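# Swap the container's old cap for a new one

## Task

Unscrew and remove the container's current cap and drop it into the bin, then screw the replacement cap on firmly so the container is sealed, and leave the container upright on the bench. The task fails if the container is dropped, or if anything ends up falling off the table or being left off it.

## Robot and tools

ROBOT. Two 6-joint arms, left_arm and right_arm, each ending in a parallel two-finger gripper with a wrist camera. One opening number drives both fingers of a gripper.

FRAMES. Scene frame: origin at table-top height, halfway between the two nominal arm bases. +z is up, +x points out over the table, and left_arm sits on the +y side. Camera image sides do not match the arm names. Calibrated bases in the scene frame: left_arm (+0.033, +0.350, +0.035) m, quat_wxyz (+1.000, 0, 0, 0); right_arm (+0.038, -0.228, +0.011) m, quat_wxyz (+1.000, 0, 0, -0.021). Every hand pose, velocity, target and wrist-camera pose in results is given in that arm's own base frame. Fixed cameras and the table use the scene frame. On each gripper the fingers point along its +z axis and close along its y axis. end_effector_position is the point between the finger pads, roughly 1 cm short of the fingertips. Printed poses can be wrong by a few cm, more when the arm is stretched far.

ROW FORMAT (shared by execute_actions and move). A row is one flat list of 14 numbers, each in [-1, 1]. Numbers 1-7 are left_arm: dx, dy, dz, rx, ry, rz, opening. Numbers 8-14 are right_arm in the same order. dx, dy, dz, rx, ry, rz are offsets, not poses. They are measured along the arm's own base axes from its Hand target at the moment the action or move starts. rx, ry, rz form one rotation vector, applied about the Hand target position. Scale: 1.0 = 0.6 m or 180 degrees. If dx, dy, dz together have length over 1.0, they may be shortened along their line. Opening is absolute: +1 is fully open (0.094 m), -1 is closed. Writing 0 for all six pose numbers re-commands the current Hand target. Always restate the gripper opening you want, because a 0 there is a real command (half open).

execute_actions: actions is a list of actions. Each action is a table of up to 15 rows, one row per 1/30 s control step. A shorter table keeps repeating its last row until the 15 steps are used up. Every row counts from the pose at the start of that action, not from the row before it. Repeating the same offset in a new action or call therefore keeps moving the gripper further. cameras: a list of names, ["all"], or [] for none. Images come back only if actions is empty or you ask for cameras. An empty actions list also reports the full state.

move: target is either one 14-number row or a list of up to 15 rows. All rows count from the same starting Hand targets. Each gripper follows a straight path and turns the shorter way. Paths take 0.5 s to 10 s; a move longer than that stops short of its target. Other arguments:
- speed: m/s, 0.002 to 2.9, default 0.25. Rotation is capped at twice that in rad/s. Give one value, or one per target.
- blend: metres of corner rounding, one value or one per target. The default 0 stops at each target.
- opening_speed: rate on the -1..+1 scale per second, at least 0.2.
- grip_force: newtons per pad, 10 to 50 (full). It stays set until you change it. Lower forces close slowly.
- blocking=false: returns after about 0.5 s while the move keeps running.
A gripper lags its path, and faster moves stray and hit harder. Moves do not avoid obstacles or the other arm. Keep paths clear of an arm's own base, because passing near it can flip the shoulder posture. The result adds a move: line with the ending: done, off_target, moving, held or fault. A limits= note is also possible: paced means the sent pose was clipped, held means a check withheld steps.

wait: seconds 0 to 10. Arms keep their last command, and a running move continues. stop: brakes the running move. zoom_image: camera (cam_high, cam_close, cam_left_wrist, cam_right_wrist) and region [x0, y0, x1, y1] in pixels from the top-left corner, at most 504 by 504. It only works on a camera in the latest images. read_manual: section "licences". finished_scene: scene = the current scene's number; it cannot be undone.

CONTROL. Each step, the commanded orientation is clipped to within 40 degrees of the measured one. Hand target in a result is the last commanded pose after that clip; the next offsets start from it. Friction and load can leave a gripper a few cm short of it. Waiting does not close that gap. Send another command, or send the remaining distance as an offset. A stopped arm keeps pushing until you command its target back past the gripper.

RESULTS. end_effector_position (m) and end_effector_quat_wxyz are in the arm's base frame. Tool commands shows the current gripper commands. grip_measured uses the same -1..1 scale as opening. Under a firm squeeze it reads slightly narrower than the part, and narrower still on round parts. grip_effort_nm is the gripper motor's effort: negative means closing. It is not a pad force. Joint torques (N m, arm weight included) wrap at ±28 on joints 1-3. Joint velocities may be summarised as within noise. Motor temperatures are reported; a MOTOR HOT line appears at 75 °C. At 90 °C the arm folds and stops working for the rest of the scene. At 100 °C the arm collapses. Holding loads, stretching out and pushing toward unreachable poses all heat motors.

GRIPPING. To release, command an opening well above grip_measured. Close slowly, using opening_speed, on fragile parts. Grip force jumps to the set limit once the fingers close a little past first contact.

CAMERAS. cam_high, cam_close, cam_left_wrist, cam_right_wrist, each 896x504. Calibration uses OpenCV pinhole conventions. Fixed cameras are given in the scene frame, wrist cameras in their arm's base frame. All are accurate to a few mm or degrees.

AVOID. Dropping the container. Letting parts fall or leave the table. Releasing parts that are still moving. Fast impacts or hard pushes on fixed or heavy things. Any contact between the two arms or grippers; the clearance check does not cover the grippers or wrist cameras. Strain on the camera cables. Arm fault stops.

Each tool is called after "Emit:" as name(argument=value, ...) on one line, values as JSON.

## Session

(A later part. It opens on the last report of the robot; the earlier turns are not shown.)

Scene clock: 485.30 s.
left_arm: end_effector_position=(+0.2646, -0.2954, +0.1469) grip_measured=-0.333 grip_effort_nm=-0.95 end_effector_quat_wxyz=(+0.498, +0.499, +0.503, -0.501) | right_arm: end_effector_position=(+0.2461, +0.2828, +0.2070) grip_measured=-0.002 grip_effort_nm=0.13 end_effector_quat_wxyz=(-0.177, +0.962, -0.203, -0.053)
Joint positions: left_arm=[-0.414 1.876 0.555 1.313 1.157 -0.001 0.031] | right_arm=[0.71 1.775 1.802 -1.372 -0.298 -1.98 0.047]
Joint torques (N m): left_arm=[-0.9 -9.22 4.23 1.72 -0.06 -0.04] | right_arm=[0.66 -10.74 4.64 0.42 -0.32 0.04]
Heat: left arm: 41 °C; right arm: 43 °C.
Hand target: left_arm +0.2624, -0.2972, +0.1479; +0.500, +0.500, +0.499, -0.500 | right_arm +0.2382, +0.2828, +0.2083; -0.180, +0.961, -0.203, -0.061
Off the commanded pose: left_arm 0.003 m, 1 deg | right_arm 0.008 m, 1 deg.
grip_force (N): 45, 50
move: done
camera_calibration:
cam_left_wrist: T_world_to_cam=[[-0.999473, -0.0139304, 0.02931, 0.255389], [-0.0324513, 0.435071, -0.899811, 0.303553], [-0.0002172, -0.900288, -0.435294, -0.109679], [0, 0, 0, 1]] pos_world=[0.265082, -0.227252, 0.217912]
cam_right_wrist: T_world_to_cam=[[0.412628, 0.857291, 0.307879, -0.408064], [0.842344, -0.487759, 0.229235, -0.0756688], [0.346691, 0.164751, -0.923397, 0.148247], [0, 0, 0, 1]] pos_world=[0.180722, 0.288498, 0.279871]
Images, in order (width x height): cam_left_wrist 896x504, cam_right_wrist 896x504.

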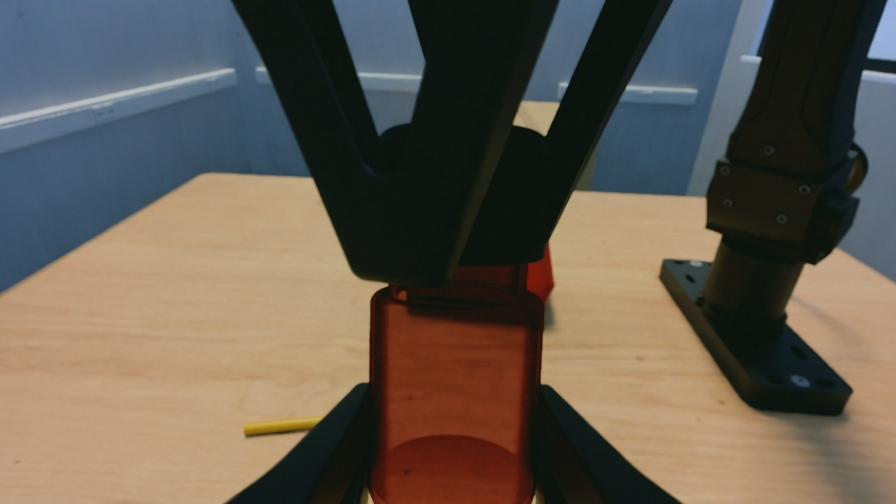

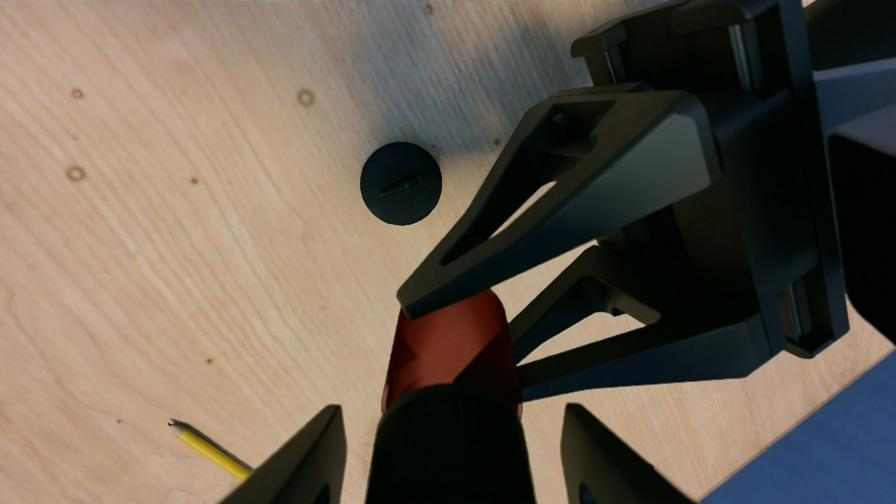

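Emit:
move(target=[0,0,0,0,0,0,-0.45,0,0,0,0,0,0,-0.5], speed=0.05, opening_speed=0.5, cameras=["cam_left_wrist","cam_right_wrist"])

Scene clock: 488.43 s.
left_arm: end_effector_position=(+0.2646, -0.2954, +0.1470) grip_measured=-0.333 grip_effort_nm=-0.95 end_effector_quat_wxyz=(+0.498, +0.499, +0.503, -0.501) | right_arm: end_effector_position=(+0.2462, +0.2829, +0.2070) grip_measured=-0.348 grip_effort_nm=-1.03 end_effector_quat_wxyz=(-0.177, +0.961, -0.204, -0.053)
Joint positions: left_arm=[-0.414 1.876 0.555 1.314 1.157 -0.001 0.031] | right_arm=[0.71 1.775 1.802 -1.371 -0.298 -1.98 0.031]
Joint torques (N m): left_arm=[-0.83 -9.32 4.21 1.68 -0.07 -0.04] | right_arm=[0.7 -10.76 4.59 0.42 -0.31 0.03]
Heat: left arm: 41 °C; right arm: 43 °C.
Hand target: left_arm +0.2624, -0.2972, +0.1479; +0.500, +0.500, +0.499, -0.500 | right_arm +0.2383, +0.2828, +0.2083; -0.180, +0.961, -0.203, -0.061
Off the commanded pose: left_arm 0.003 m, 0 deg | right_arm 0.008 m, 1 deg.
grip_force (N): 45, 50
move: done
camera_calibration:
cam_left_wrist: T_world_to_cam=[[-0.999483, -0.0138872, 0.0289981, 0.25547], [-0.0321516, 0.434952, -0.899879, 0.30346], [-0.000115955, -0.900346, -0.435174, -0.109745], [0, 0, 0, 1]] pos_world=[0.265082, -0.227252, 0.217911]
cam_right_wrist: T_world_to_cam=[[0.412802, 0.856987, 0.308493, -0.408378], [0.842046, -0.488188, 0.229416, -0.0756847], [0.347209, 0.165062, -0.923147, 0.148001], [0, 0, 0, 1]] pos_world=[0.180922, 0.288597, 0.279971]
Images, in order (width x height): cam_left_wrist 896x504, cam_right_wrist 896x504.

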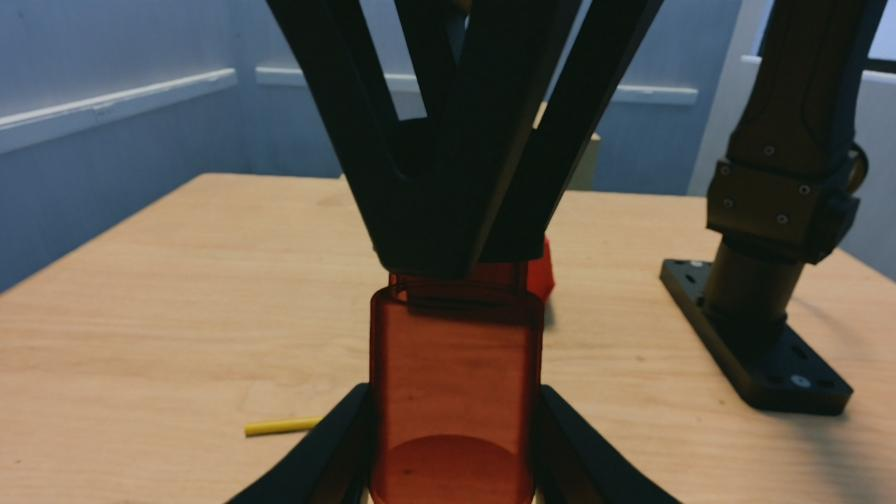

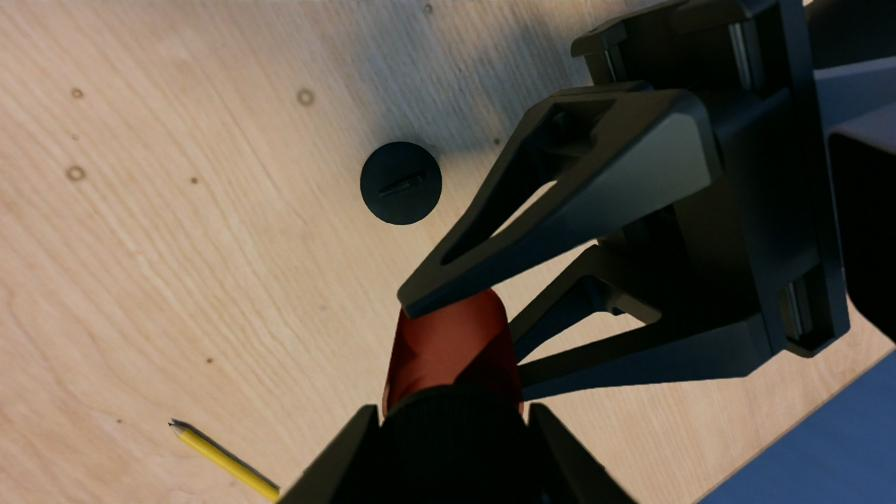

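Emit:
move(target=[0,-0.005,0.0124,0,0,0,-0.45,0,0.005,-0.0124,0,0,0,-0.5], speed=0.03, cameras=["cam_left_wrist"])

Scene clock: 490.03 s.
left_arm: end_effector_position=(+0.2641, -0.2965, +0.1415) grip_measured=-0.333 grip_effort_nm=-0.95 end_effector_quat_wxyz=(+0.485, +0.494, +0.515, -0.505) | right_arm: end_effector_position=(+0.2451, +0.2823, +0.2000) grip_measured=-0.348 grip_effort_nm=-1.03 end_effector_quat_wxyz=(-0.171, +0.962, -0.207, -0.056)
Joint positions: left_arm=[-0.418 1.876 0.555 1.276 1.151 -0.001 0.031] | right_arm=[0.713 1.775 1.776 -1.357 -0.295 -1.974 0.031]
Joint torques (N m): left_arm=[-1.22 -12.29 4.93 1.69 -0.07 -0.07] | right_arm=[1.11 -10.71 4.23 0.62 -0.34 0.03]
Heat: left arm: 41 °C; right arm: 43 °C.
Hand target: left_arm +0.2624, -0.3002, +0.1553; +0.500, +0.500, +0.499, -0.500 | right_arm +0.2382, +0.2859, +0.2009; -0.180, +0.961, -0.203, -0.061
Off the commanded pose: left_arm 0.014 m, 3 deg | right_arm 0.008 m, 1 deg.
grip_force (N): 45, 50
move: off_target (left_arm)
camera_calibration:
cam_left_wrist: T_world_to_cam=[[-0.997861, -0.0154446, 0.0635175, 0.249318], [-0.0636849, 0.448787, -0.891366, 0.310205], [-0.014739, -0.893505, -0.448811, -0.105306], [0, 0, 0, 1]] pos_world=[0.266988, -0.229457, 0.213408]
Images, in order (width x height): cam_left_wrist 896x504.

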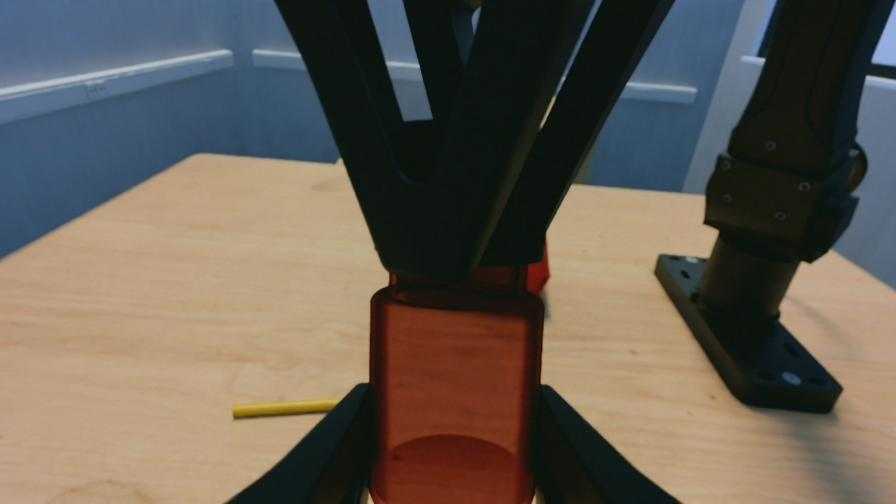

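Emit:
zoom_image(camera="cam_left_wrist", region=[340, 200, 580, 335])

Scaled by 2.100 from the camera's 896x504 image, which has a finer 1280x720 frame.

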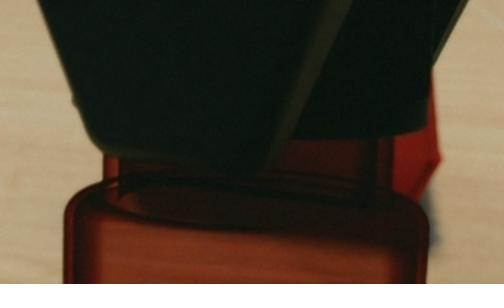

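Emit:
move(target=[[0,0,0,0,0,0,-0.45,0,0.0012,-0.003,-0.0269,0.2267,-0.5677,-0.5],[0,0,0,0,0,0,-0.45,0,0.0025,-0.0062,0.0347,-0.2927,0.7329,-0.5]], speed=0.35, blend=0.01, cameras=["cam_left_wrist","cam_right_wrist"])

Scene clock: 498.20 s.
left_arm: end_effector_position=(+0.2611, -0.2974, +0.1410) grip_measured=-0.333 grip_effort_nm=-0.95 end_effector_quat_wxyz=(+0.481, +0.497, +0.512, -0.509) | right_arm: end_effector_position=(+0.2446, +0.2809, +0.1972) grip_measured=-0.348 grip_effort_nm=-1.03 end_effector_quat_wxyz=(-0.106, +0.505, +0.845, +0.142)
Joint positions: left_arm=[-0.422 1.876 0.555 1.272 1.162 0.003 0.031] | right_arm=[0.713 1.772 1.763 -1.352 -0.29 1.82 0.031]
Joint torques (N m): left_arm=[-0.99 -12.38 4.97 1.75 -0.17 -0.11] | right_arm=[1.52 -10.41 4.29 0.71 -0.38 0.15]
Heat: left arm: 42 °C; right arm: 44 °C.
Hand target: left_arm +0.2624, -0.3002, +0.1553; +0.500, +0.500, +0.499, -0.500 | right_arm +0.2383, +0.2874, +0.1972; -0.116, +0.503, +0.843, +0.150
Off the commanded pose: left_arm 0.015 m, 3 deg | right_arm 0.009 m, 2 deg.
grip_force (N): 45, 50
move: off_target (left_arm)
camera_calibration:
cam_left_wrist: T_world_to_cam=[[-0.997964, -0.00136767, 0.0637623, 0.250495], [-0.0575361, 0.450639, -0.89085, 0.308894], [-0.0275154, -0.892705, -0.449801, -0.1027], [0, 0, 0, 1]] pos_world=[0.264932, -0.230538, 0.213011]
cam_right_wrist: T_world_to_cam=[[-0.884904, -0.443808, -0.14135, 0.3686], [-0.41186, 0.603848, 0.682451, -0.162338], [-0.217523, 0.66212, -0.717134, 0.0976555], [0, 0, 0, 1]] pos_world=[0.280557, 0.196955, 0.232922]
Images, in order (width x height): cam_left_wrist 896x504, cam_right_wrist 896x504.

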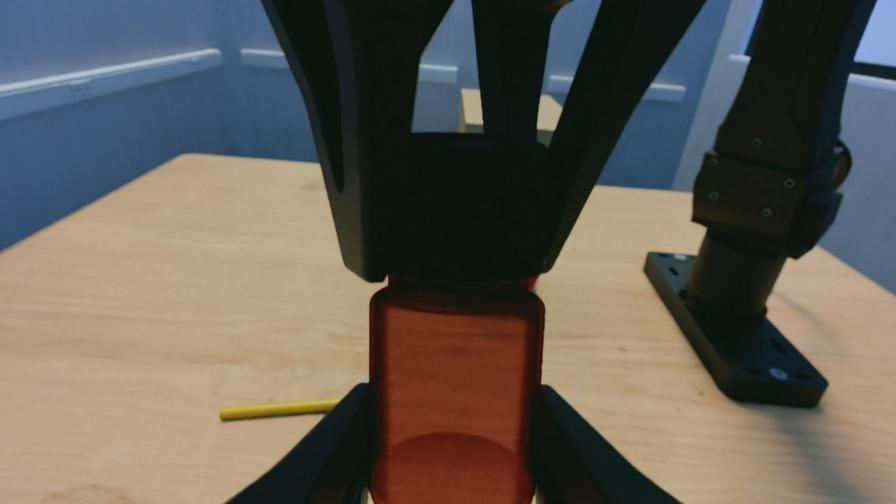

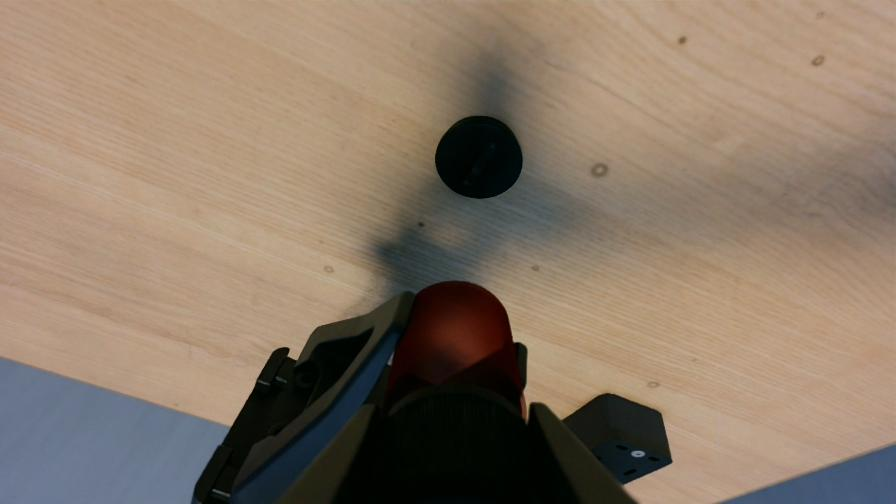

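Emit:
zoom_image(camera="cam_left_wrist", region=[340, 200, 580, 335])

Scaled by 2.100 from the camera's 896x504 image, which has a finer 1280x720 frame.

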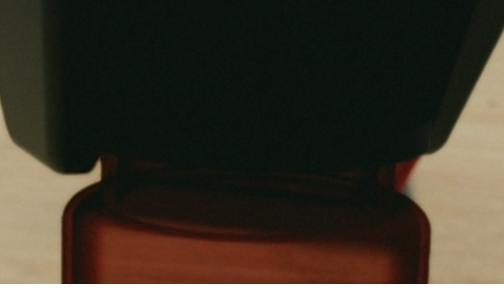

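Emit:
move(target=[0,0.006,-0.018,0,0,0,-0.45,0,0,0,0,0,0,-0.5], speed=0.05, cameras=[])

Emit:
move(target=[0,0,0,0,0,0,-0.45,0,0,0,0,0,0,0.0], speed=0.05, opening_speed=1.0, cameras=["cam_left_wrist","cam_right_wrist"])

Scene clock: 501.37 s.
left_arm: end_effector_position=(+0.2606, -0.2964, +0.1414) grip_measured=-0.333 grip_effort_nm=-0.95 end_effector_quat_wxyz=(+0.484, +0.498, +0.510, -0.507) | right_arm: end_effector_position=(+0.2448, +0.2815, +0.1974) grip_measured=-0.348 grip_effort_nm=-1.03 end_effector_quat_wxyz=(-0.107, +0.505, +0.844, +0.143)
Joint positions: left_arm=[-0.42 1.876 0.55 1.284 1.162 0.003 0.031] | right_arm=[0.713 1.772 1.763 -1.35 -0.292 1.823 0.031]
Joint torques (N m): left_arm=[0.01 -8.17 4.44 2.16 -0.09 0.02] | right_arm=[1.5 -10.37 4.15 0.7 -0.35 0.13]
Heat: left arm: 42 °C; right arm: 45 °C.
Hand target: left_arm +0.2625, -0.2966, +0.1445; +0.500, +0.500, +0.500, -0.500 | right_arm +0.2383, +0.2874, +0.1972; -0.116, +0.503, +0.843, +0.151
Off the commanded pose: left_arm 0.004 m, 2 deg | right_arm 0.009 m, 1 deg.
grip_force (N): 45, 50
move: done
No camera images: "cameras" was empty.

Scene clock: 502.27 s.
left_arm: end_effector_position=(+0.2608, -0.2965, +0.1478) grip_measured=-0.333 grip_effort_nm=-0.95 end_effector_quat_wxyz=(+0.499, +0.504, +0.496, -0.502) | right_arm: end_effector_position=(+0.2449, +0.2881, +0.1977) grip_measured=-0.002 grip_effort_nm=0.13 end_effector_quat_wxyz=(-0.111, +0.501, +0.844, +0.153)
Joint positions: left_arm=[-0.42 1.876 0.55 1.329 1.162 0.002 0.031] | right_arm=[0.72 1.772 1.757 -1.325 -0.304 1.827 0.047]
Joint torques (N m): left_arm=[0.08 -7.75 4.38 1.7 -0.1 -0.03] | right_arm=[0.77 -10.54 4.51 0.45 -0.23 0.08]
Heat: left arm: 42 °C; right arm: 45 °C.
Hand target: left_arm +0.2624, -0.2966, +0.1445; +0.500, +0.500, +0.499, -0.500 | right_arm +0.2382, +0.2874, +0.1972; -0.116, +0.503, +0.843, +0.150
Off the commanded pose: left_arm 0.004 m, 1 deg | right_arm 0.007 m, 1 deg.
grip_force (N): 45, 50
move: done
camera_calibration:
cam_left_wrist: T_world_to_cam=[[-0.999859, -0.00276392, 0.0165658, 0.256827], [-0.016137, 0.431453, -0.901991, 0.299668], [-0.00465432, -0.902131, -0.431436, -0.110242], [0, 0, 0, 1]] pos_world=[0.261113, -0.228035, 0.218481]
cam_right_wrist: T_world_to_cam=[[-0.882472, -0.443604, -0.156394, 0.374428], [-0.417521, 0.585643, 0.694765, -0.162805], [-0.216609, 0.678408, -0.702028, 0.0854796], [0, 0, 0, 1]] pos_world=[0.280963, 0.203453, 0.231679]
Images, in order (width x height): cam_left_wrist 896x504, cam_right_wrist 896x504.

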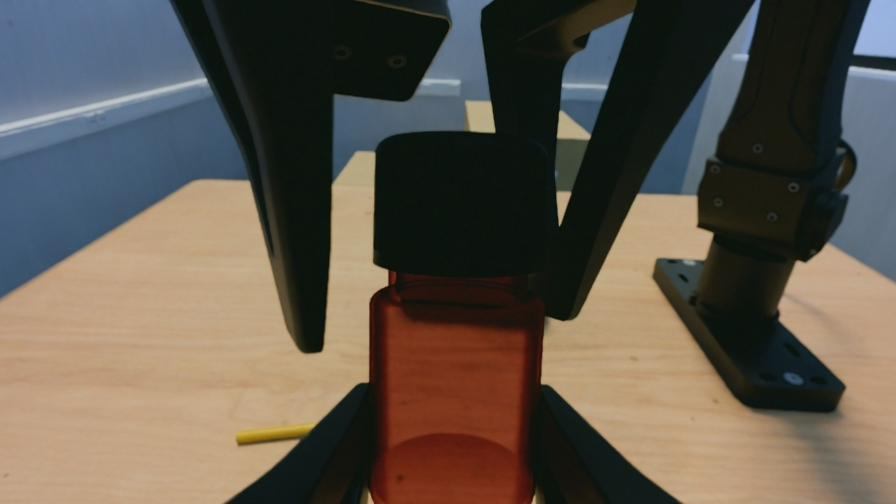

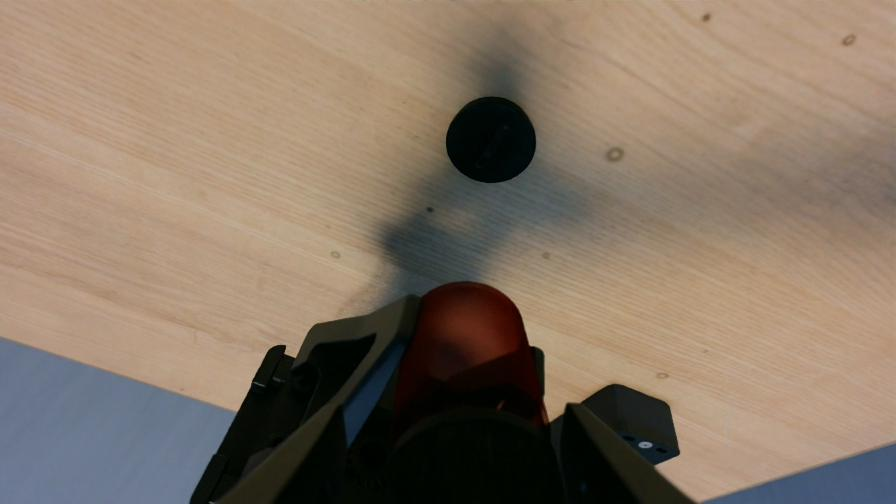

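Emit:
zoom_image(camera="cam_left_wrist", region=[340, 120, 580, 330])

Scaled by 2.100 from the camera's 896x504 image, which has a finer 1280x720 frame.

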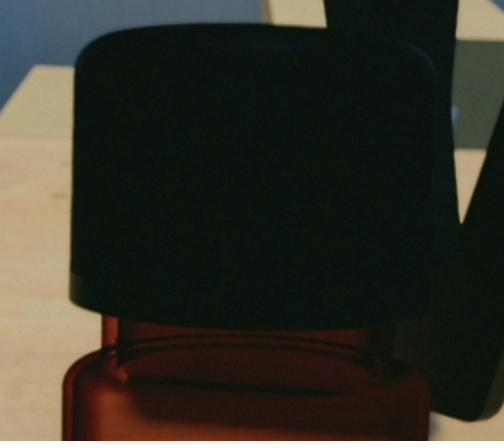

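Emit:
move(target=[[0,0,0,0,0,0,-0.45,0.005,-0.0117,0.0317,0.0266,-0.2247,0.5626,0.0],[0,0,0,0,0,0,-0.45,0.0093,-0.0232,0.063,-0.0347,0.2927,-0.7329,0.0],[0,0,0,0,0,0,-0.45,-0.0067,-0.0125,0.0258,-0.0347,0.2927,-0.7329,0.0]], speed=[0.4,0.4,0.06], blend=[0.01,0,0], cameras=["cam_left_wrist","cam_right_wrist"])

Scene clock: 513.87 s.
left_arm: end_effector_position=(+0.2608, -0.2965, +0.1479) grip_measured=-0.333 grip_effort_nm=-0.95 end_effector_quat_wxyz=(+0.499, +0.504, +0.495, -0.502) | right_arm: end_effector_position=(+0.2424, +0.2812, +0.2073) grip_measured=-0.002 grip_effort_nm=0.13 end_effector_quat_wxyz=(-0.174, +0.962, -0.204, -0.059)
Joint positions: left_arm=[-0.42 1.876 0.55 1.33 1.162 0.002 0.031] | right_arm=[0.711 1.772 1.801 -1.386 -0.304 -1.979 0.047]
Joint torques (N m): left_arm=[0.02 -7.64 4.37 1.7 -0.08 -0.08] | right_arm=[0.79 -11.77 4.56 0.38 -0.25 0.03]
Heat: left arm: 42 °C; right arm: 46 °C.
Hand target: left_arm +0.2624, -0.2966, +0.1445; +0.500, +0.500, +0.499, -0.500 | right_arm +0.2343, +0.2799, +0.2127; -0.180, +0.961, -0.203, -0.061
Off the commanded pose: left_arm 0.004 m, 1 deg | right_arm 0.010 m, 1 deg.
grip_force (N): 45, 50
move: done
camera_calibration:
cam_left_wrist: T_world_to_cam=[[-0.999865, -0.00281104, 0.0162103, 0.256893], [-0.0158381, 0.431167, -0.902133, 0.299645], [-0.00445343, -0.902268, -0.431153, -0.110345], [0, 0, 0, 1]] pos_world=[0.261113, -0.228035, 0.218579]
cam_right_wrist: T_world_to_cam=[[0.416072, 0.858611, 0.299452, -0.404791], [0.845538, -0.486473, 0.220023, -0.0727932], [0.334589, 0.161652, -0.928396, 0.154926], [0, 0, 0, 1]] pos_world=[0.178135, 0.287101, 0.281065]
Images, in order (width x height): cam_left_wrist 896x504, cam_right_wrist 896x504.

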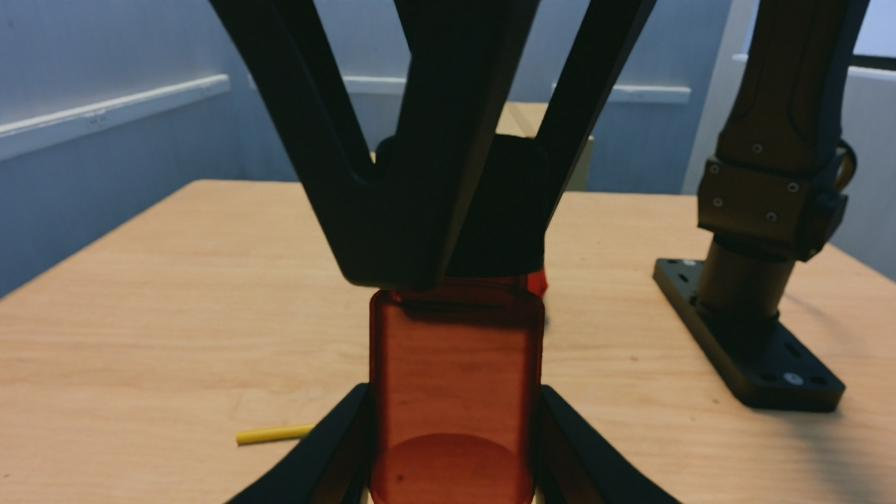

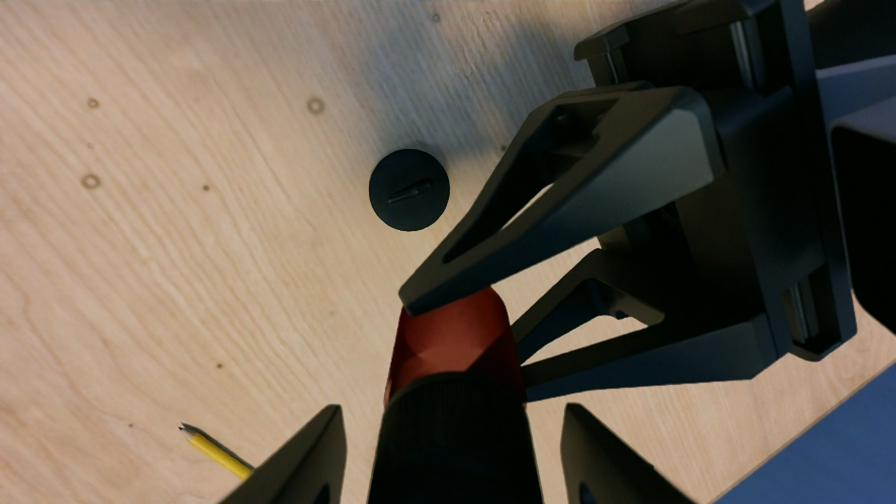

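Emit:
move(target=[[0,0,0,0,0,0,-0.45,0.0158,-0.0107,0.0372,0,0,0,0.0],[0,0,0,0,0,0,-0.45,0.0,-0.002,0.0067,0,0,0,0.0]], speed=[0.08,0.06], cameras=["cam_left_wrist","cam_right_wrist"])

Scene clock: 517.33 s.
left_arm: end_effector_position=(+0.2608, -0.2965, +0.1479) grip_measured=-0.333 grip_effort_nm=-0.95 end_effector_quat_wxyz=(+0.499, +0.504, +0.495, -0.502) | right_arm: end_effector_position=(+0.2422, +0.2798, +0.2119) grip_measured=-0.002 grip_effort_nm=0.13 end_effector_quat_wxyz=(-0.174, +0.962, -0.204, -0.058)
Joint positions: left_arm=[-0.42 1.876 0.55 1.33 1.162 0.002 0.031] | right_arm=[0.708 1.772 1.819 -1.404 -0.304 -1.982 0.047]
Joint torques (N m): left_arm=[0.05 -7.73 4.26 1.73 -0.12 -0.06] | right_arm=[0.76 -11.58 4.62 0.4 -0.27 0.03]
Heat: left arm: 42 °C; right arm: 47 °C.
Hand target: left_arm +0.2624, -0.2966, +0.1445; +0.500, +0.500, +0.499, -0.500 | right_arm +0.2342, +0.2786, +0.2167; -0.180, +0.961, -0.203, -0.061
Off the commanded pose: left_arm 0.004 m, 1 deg | right_arm 0.009 m, 1 deg.
grip_force (N): 45, 50
move: done
camera_calibration:
cam_left_wrist: T_world_to_cam=[[-0.999865, -0.00281104, 0.0162103, 0.256893], [-0.0158381, 0.431167, -0.902133, 0.299645], [-0.00445343, -0.902268, -0.431153, -0.110345], [0, 0, 0, 1]] pos_world=[0.261113, -0.228035, 0.218579]
cam_right_wrist: T_world_to_cam=[[0.415522, 0.85859, 0.300273, -0.4049], [0.845368, -0.486375, 0.220892, -0.0743712], [0.335701, 0.162056, -0.927924, 0.159018], [0, 0, 0, 1]] pos_world=[0.177733, 0.285701, 0.285565]
Images, in order (width x height): cam_left_wrist 896x504, cam_right_wrist 896x504.

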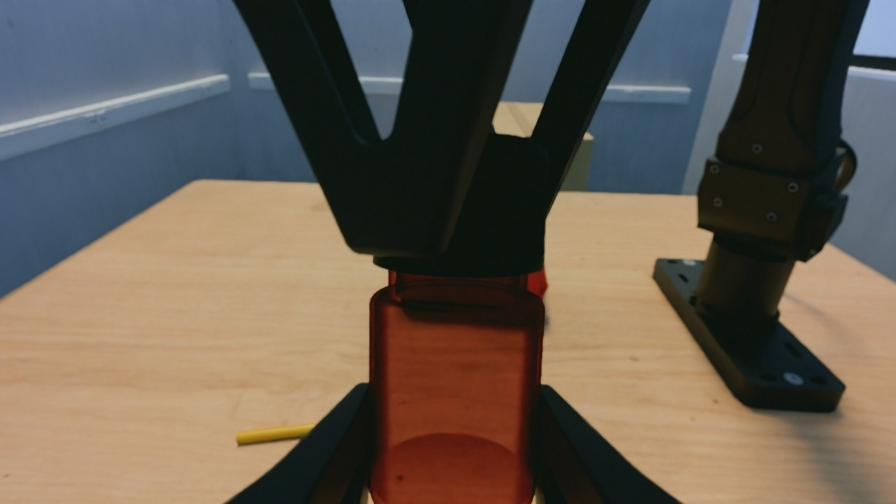

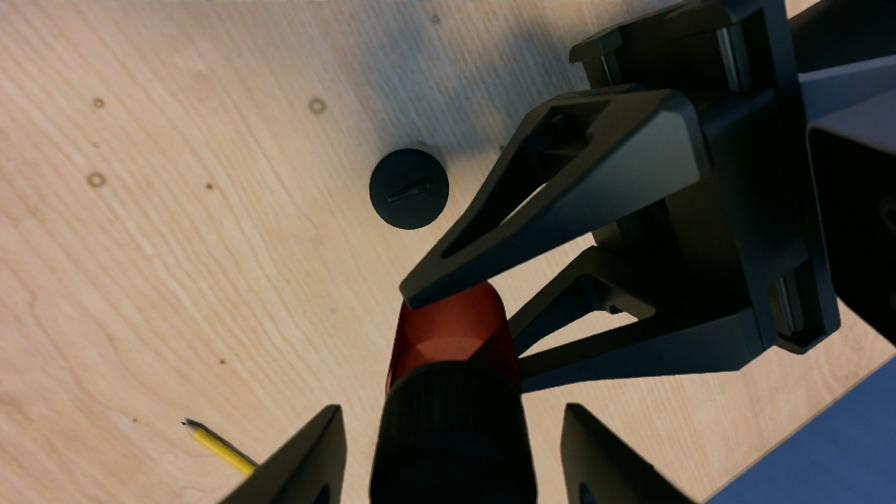

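Emit:
move(target=[[0,0,0,0,0,0,-0.45,0,0,0,0,0,0,-0.5],[0,-0.006,0.018,0,0,0,-0.45,0,0.005,-0.0124,0,0,0,-0.5],[0,-0.006,0.018,0,0,0,-0.45,0,0.0062,-0.0154,-0.0269,0.2267,-0.5677,-0.5],[0,-0.006,0.018,0,0,0,-0.45,0,0.0075,-0.0186,0.0347,-0.2927,0.7329,-0.5]], speed=[0.05,0.04,0.4,0.4], blend=[0,0.003,0.01,0], opening_speed=0.5, cameras=["cam_left_wrist","cam_right_wrist"])

Scene clock: 526.00 s.
left_arm: end_effector_position=(+0.2607, -0.2972, +0.1418) grip_measured=-0.333 grip_effort_nm=-0.95 end_effector_quat_wxyz=(+0.485, +0.497, +0.511, -0.507) | right_arm: end_effector_position=(+0.2434, +0.2800, +0.2027) grip_measured=-0.352 grip_effort_nm=-1.03 end_effector_quat_wxyz=(-0.105, +0.505, +0.844, +0.144)
Joint positions: left_arm=[-0.422 1.876 0.55 1.288 1.157 -0.002 0.031] | right_arm=[0.713 1.766 1.776 -1.366 -0.29 1.823 0.03]
Joint torques (N m): left_arm=[-0.87 -12.19 5.38 1.56 -0.13 -0.05] | right_arm=[1.36 -11.15 4.42 0.54 -0.37 0.11]
Motor temperatures (°C): left_arm=[29 35 38 42 28 28 31] | right_arm=[28 48 40 29 28 27 28]
Heat: left arm: 42 °C; right arm: 48 °C.
Hand target: left_arm +0.2625, -0.3002, +0.1553; +0.500, +0.500, +0.500, -0.500 | right_arm +0.2342, +0.2832, +0.2056; -0.116, +0.503, +0.843, +0.151
Off the commanded pose: left_arm 0.014 m, 2 deg | right_arm 0.010 m, 1 deg.
grip_force (N): 45, 50
move: off_target (left_arm)
camera_calibration:
cam_left_wrist: T_world_to_cam=[[-0.998251, -0.00537693, 0.0588666, 0.249746], [-0.0550612, 0.44687, -0.892903, 0.308009], [-0.0215046, -0.894583, -0.446385, -0.10468], [0, 0, 0, 1]] pos_world=[0.264017, -0.229942, 0.213592]
cam_right_wrist: T_world_to_cam=[[-0.885545, -0.441041, -0.145921, 0.368182], [-0.412687, 0.602632, 0.683026, -0.165684], [-0.213305, 0.665069, -0.71567, 0.0997956], [0, 0, 0, 1]] pos_world=[0.278953, 0.195859, 0.238312]
Images, in order (width x height): cam_left_wrist 896x504, cam_right_wrist 896x504.

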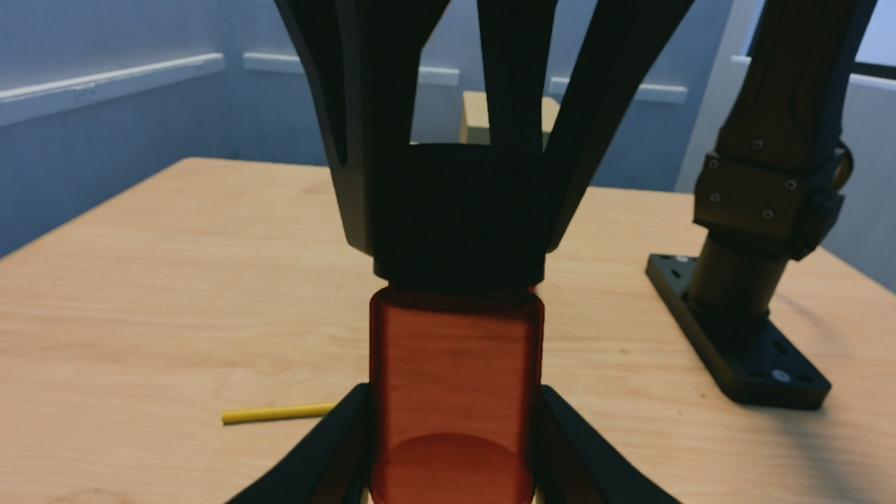

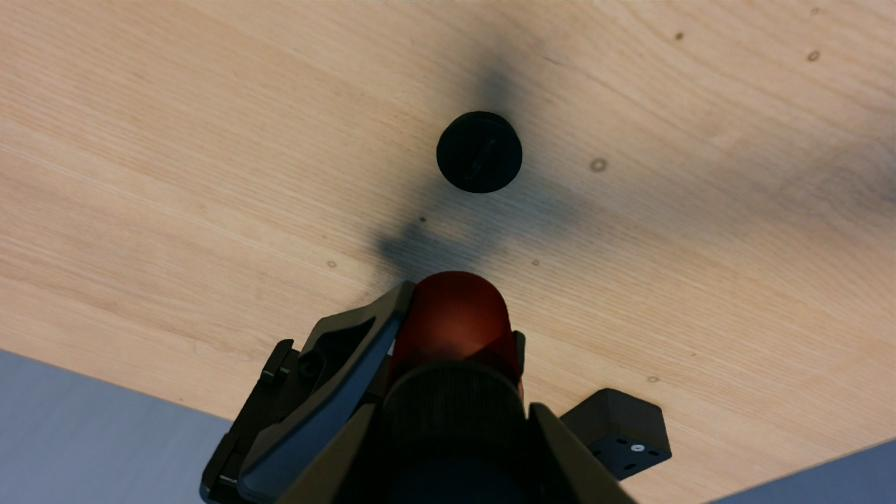

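Emit:
zoom_image(camera="cam_left_wrist", region=[340, 200, 580, 335])

Scaled by 2.100 from the camera's 896x504 image, which has a finer 1280x720 frame.

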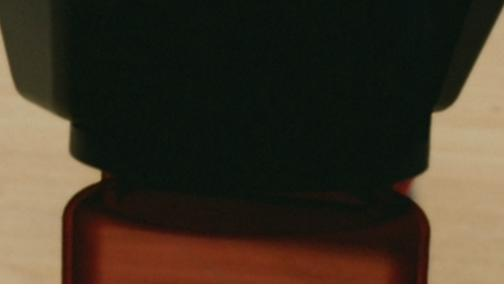

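Emit:
move(target=[[0,0.006,-0.018,0,0,0,-0.45,0,0,0,0,0,0,-0.5],[0,0.006,-0.018,0,0,0,-0.45,0,0,0,0,0,0,0.0],[0,0.006,-0.018,0,0,0,-0.45,0.005,-0.0117,0.0317,0.0266,-0.2247,0.5626,0.0],[0,0.006,-0.018,0,0,0,-0.45,0.011,-0.018,0.060,-0.0347,0.2927,-0.7329,0.0]], speed=[0.05,0.05,0.4,0.4], blend=[0,0,0.01,0], opening_speed=1.0, cameras=["cam_left_wrist"])

Scene clock: 535.80 s.
left_arm: end_effector_position=(+0.2608, -0.2972, +0.1480) grip_measured=-0.333 grip_effort_nm=-0.95 end_effector_quat_wxyz=(+0.499, +0.502, +0.497, -0.502) | right_arm: end_effector_position=(+0.2398, +0.2720, +0.2432) grip_measured=-0.002 grip_effort_nm=0.13 end_effector_quat_wxyz=(-0.184, +0.960, -0.203, -0.049)
Joint positions: left_arm=[-0.422 1.876 0.55 1.331 1.157 -0.001 0.031] | right_arm=[0.696 1.762 1.934 -1.504 -0.304 -1.993 0.047]
Joint torques (N m): left_arm=[0.27 -7.68 4.4 1.68 -0.05 -0.01] | right_arm=[-0.8 -6.8 7.99 0.22 -0.33 -0.11]
Heat: left arm: 43 °C; right arm: 47 °C.
Hand target: left_arm +0.2625, -0.2966, +0.1445; +0.500, +0.500, +0.500, -0.500 | right_arm +0.2408, +0.2723, +0.2416; -0.180, +0.961, -0.203, -0.061
Off the commanded pose: left_arm 0.004 m, 1 deg | right_arm 0.002 m, 1 deg.
grip_force (N): 45, 50
move: done
camera_calibration:
cam_left_wrist: T_world_to_cam=[[-0.999809, -0.00467065, 0.0189808, 0.255941], [-0.0191404, 0.43095, -0.902173, 0.300774], [-0.00396603, -0.902364, -0.430957, -0.111169], [0, 0, 0, 1]] pos_world=[0.261208, -0.228738, 0.218583]
Images, in order (width x height): cam_left_wrist 896x504.

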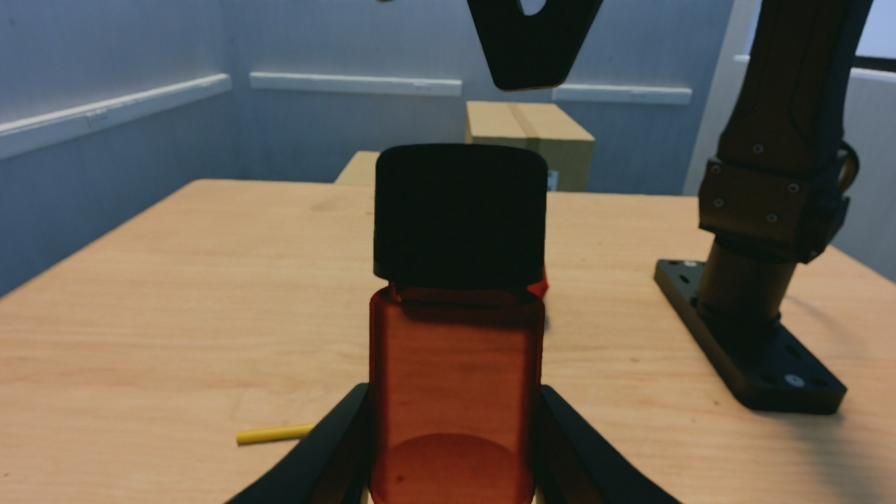

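Emit:
zoom_image(camera="cam_left_wrist", region=[340, 120, 580, 330])

Scaled by 2.100 from the camera's 896x504 image, which has a finer 1280x720 frame.

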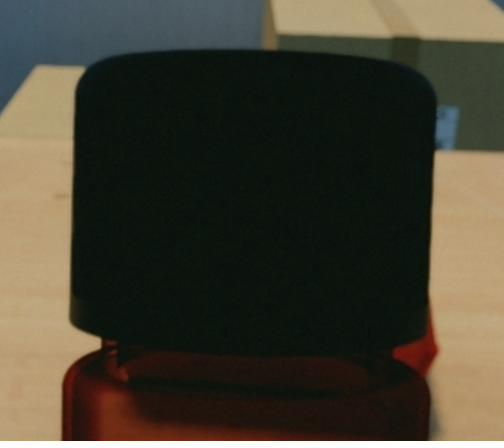

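Emit:
move(target=[0,0,0,0,0,0,-0.45,-0.0113,0.0103,-0.0445,0,0,0,0.0], speed=0.06, cameras=["cam_left_wrist","cam_right_wrist"])

Scene clock: 539.50 s.
left_arm: end_effector_position=(+0.2608, -0.2972, +0.1480) grip_measured=-0.333 grip_effort_nm=-0.95 end_effector_quat_wxyz=(+0.499, +0.502, +0.497, -0.502) | right_arm: end_effector_position=(+0.2418, +0.2791, +0.2126) grip_measured=-0.002 grip_effort_nm=0.13 end_effector_quat_wxyz=(-0.177, +0.961, -0.204, -0.056)
Joint positions: left_arm=[-0.422 1.876 0.55 1.331 1.157 -0.001 0.031] | right_arm=[0.708 1.762 1.809 -1.397 -0.304 -1.982 0.047]
Joint torques (N m): left_arm=[0.29 -7.86 4.27 1.68 -0.03 -0.04] | right_arm=[0.8 -10.85 4.6 0.42 -0.27 0.03]
Heat: left arm: 43 °C; right arm: 46 °C.
Hand target: left_arm +0.2625, -0.2966, +0.1445; +0.500, +0.500, +0.500, -0.500 | right_arm +0.2341, +0.2785, +0.2148; -0.180, +0.961, -0.203, -0.061
Off the commanded pose: left_arm 0.004 m, 1 deg | right_arm 0.008 m, 1 deg.
grip_force (N): 45, 50
move: done
camera_calibration:
cam_left_wrist: T_world_to_cam=[[-0.999809, -0.00467065, 0.0189808, 0.255941], [-0.0191404, 0.43095, -0.902173, 0.300774], [-0.00396603, -0.902364, -0.430957, -0.111169], [0, 0, 0, 1]] pos_world=[0.261208, -0.228738, 0.218583]
cam_right_wrist: T_world_to_cam=[[0.414526, 0.856842, 0.306579, -0.404954], [0.843779, -0.488071, 0.22321, -0.0741687], [0.340888, 0.166159, -0.925304, 0.156994], [0, 0, 0, 1]] pos_world=[0.176929, 0.284696, 0.285973]
Images, in order (width x height): cam_left_wrist 896x504, cam_right_wrist 896x504.

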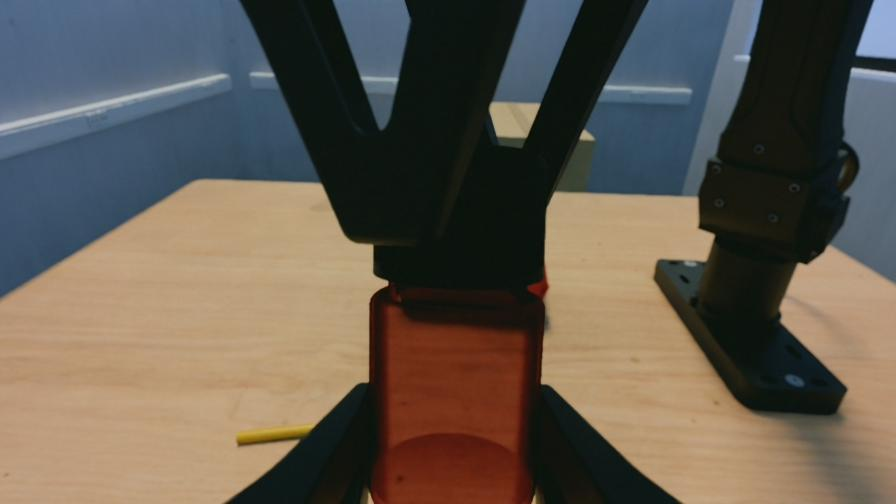

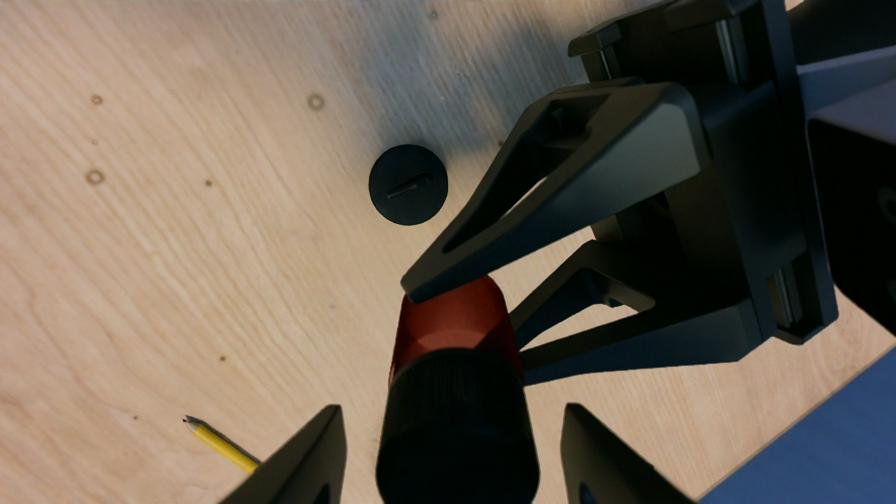

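Emit:
move(target=[[0,0,0,0,0,0,-0.45,0,0,0,0,0,0,-0.5],[0,-0.006,0.018,0,0,0,-0.45,0,0.005,-0.0124,0,0,0,-0.5],[0,-0.006,0.018,0,0,0,-0.45,0,0.0062,-0.0154,-0.0269,0.2267,-0.5677,-0.5],[0,-0.006,0.018,0,0,0,-0.45,0,0.0075,-0.0186,0.0347,-0.2927,0.7329,-0.5]], speed=[0.05,0.04,0.35,0.35], blend=[0,0.003,0.01,0], opening_speed=0.5, grip_force=[50,45], cameras=["cam_left_wrist","cam_right_wrist"])

Scene clock: 549.40 s.
left_arm: end_effector_position=(+0.2608, -0.2971, +0.1408) grip_measured=-0.336 grip_effort_nm=-1.05 end_effector_quat_wxyz=(+0.484, +0.497, +0.512, -0.507) | right_arm: end_effector_position=(+0.2433, +0.2798, +0.2028) grip_measured=-0.350 grip_effort_nm=-0.94 end_effector_quat_wxyz=(-0.109, +0.504, +0.844, +0.148)
Joint positions: left_arm=[-0.422 1.876 0.55 1.28 1.157 0.004 0.031] | right_arm=[0.708 1.76 1.767 -1.359 -0.3 1.817 0.031]
Joint velocities: left_arm=[within noise] | right_arm=[-0.002 -0.007 0.002 -0.183 0.037 0.095 0.001]
Joint torques (N m): left_arm=[-0.95 -12.19 5.33 1.64 -0.13 -0.11] | right_arm=[1.78 -10.8 4.21 0.56 -0.28 0.16]
Heat: left arm: 42 °C; right arm: 47 °C.
Hand target: left_arm +0.2624, -0.3002, +0.1553; +0.500, +0.500, +0.499, -0.500 | right_arm +0.2341, +0.2830, +0.2037; -0.115, +0.503, +0.843, +0.151
Off the commanded pose: left_arm 0.015 m, 3 deg | right_arm 0.010 m, 1 deg.
grip_force (N): 50, 45
move: off_target (left_arm)
camera_calibration:
cam_left_wrist: T_world_to_cam=[[-0.998218, -0.00582328, 0.0593879, 0.249574], [-0.0556617, 0.449582, -0.891503, 0.307789], [-0.0215082, -0.89322, -0.449105, -0.104365], [0, 0, 0, 1]] pos_world=[0.264016, -0.230143, 0.212703]
cam_right_wrist: T_world_to_cam=[[-0.884285, -0.442443, -0.149277, 0.368801], [-0.413868, 0.594602, 0.68932, -0.164465], [-0.216224, 0.671337, -0.708911, 0.0975801], [0, 0, 0, 1]] pos_world=[0.279158, 0.195456, 0.237599]
Images, in order (width x height): cam_left_wrist 896x504, cam_right_wrist 896x504.

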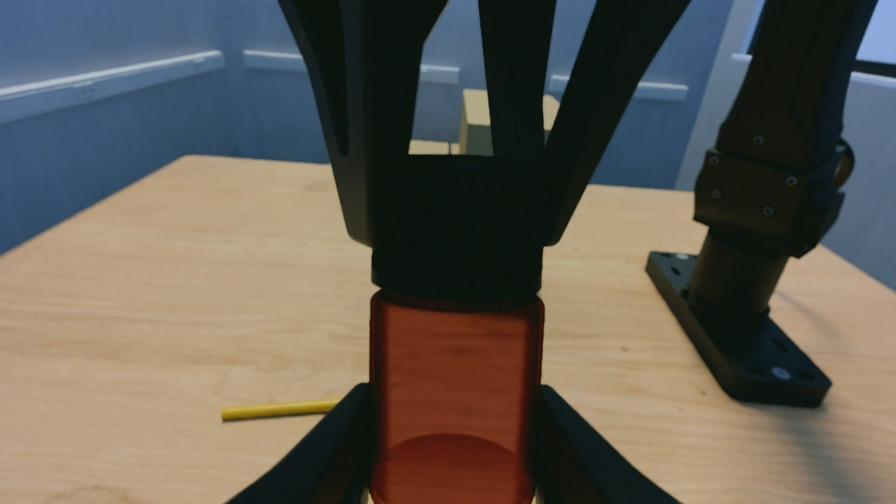

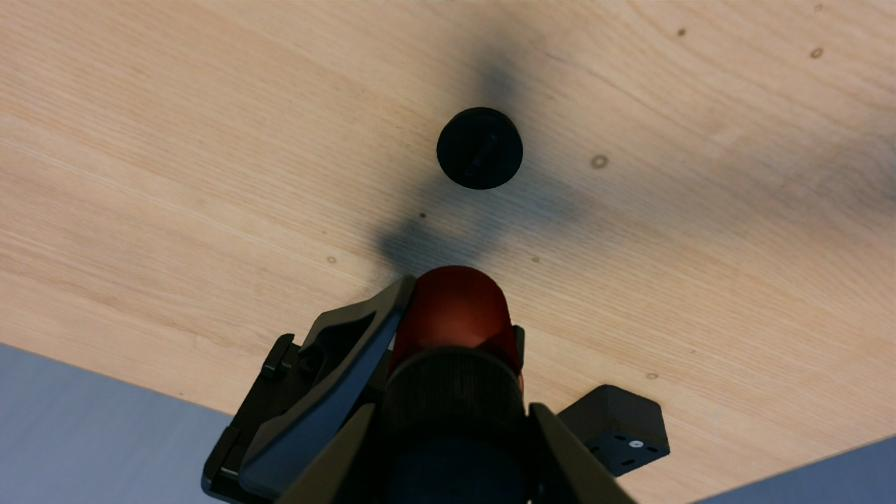

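Emit:
zoom_image(camera="cam_left_wrist", region=[340, 200, 580, 335])

Scaled by 2.100 from the camera's 896x504 image, which has a finer 1280x720 frame.

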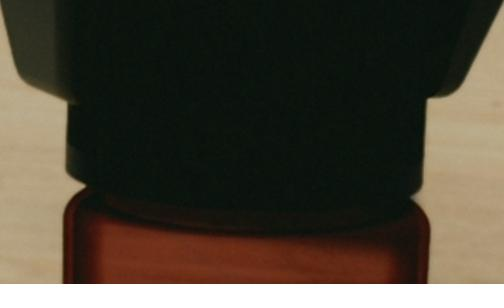

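Emit:
move(target=[[0,0.006,-0.018,0,0,0,-0.45,0,0,0,0,0,0,-0.5],[0,0.006,-0.018,0,0,0,-0.45,0,0,0,0,0,0,0.0],[0,0.006,-0.018,0,0,0,-0.45,0.005,-0.0117,0.0317,0.0266,-0.2247,0.5626,0.0],[0,0.006,-0.018,0,0,0,-0.45,0.011,-0.018,0.060,-0.0347,0.2927,-0.7329,0.0]], speed=[0.05,0.05,0.4,0.4], blend=[0,0,0.01,0], opening_speed=1.0, cameras=["cam_left_wrist"])

Scene clock: 558.67 s.
left_arm: end_effector_position=(+0.2608, -0.2972, +0.1480) grip_measured=-0.336 grip_effort_nm=-1.05 end_effector_quat_wxyz=(+0.500, +0.503, +0.496, -0.501) | right_arm: end_effector_position=(+0.2395, +0.2717, +0.2420) grip_measured=-0.002 grip_effort_nm=0.13 end_effector_quat_wxyz=(-0.185, +0.960, -0.203, -0.049)
Joint positions: left_arm=[-0.422 1.876 0.55 1.331 1.157 0.002 0.031] | right_arm=[0.696 1.757 1.922 -1.496 -0.304 -1.993 0.047]
Joint torques (N m): left_arm=[0.17 -7.79 4.29 1.7 -0.06 -0.06] | right_arm=[-0.79 -6.57 7.97 0.2 -0.33 -0.15]
Heat: left arm: 43 °C; right arm: 46 °C.
Hand target: left_arm +0.2624, -0.2966, +0.1445; +0.500, +0.500, +0.499, -0.500 | right_arm +0.2406, +0.2723, +0.2397; -0.180, +0.961, -0.202, -0.061
Off the commanded pose: left_arm 0.004 m, 1 deg | right_arm 0.003 m, 2 deg.
grip_force (N): 50, 45
move: done
camera_calibration:
cam_left_wrist: T_world_to_cam=[[-0.999865, -0.00429159, 0.0158411, 0.256529], [-0.016144, 0.430943, -0.902235, 0.299995], [-0.00295459, -0.902369, -0.430954, -0.111437], [0, 0, 0, 1]] pos_world=[0.261008, -0.228737, 0.218578]
Images, in order (width x height): cam_left_wrist 896x504.

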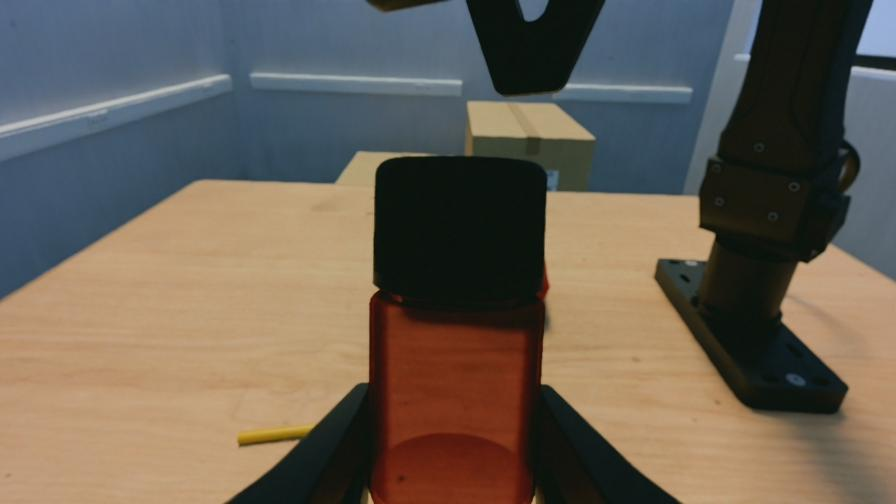

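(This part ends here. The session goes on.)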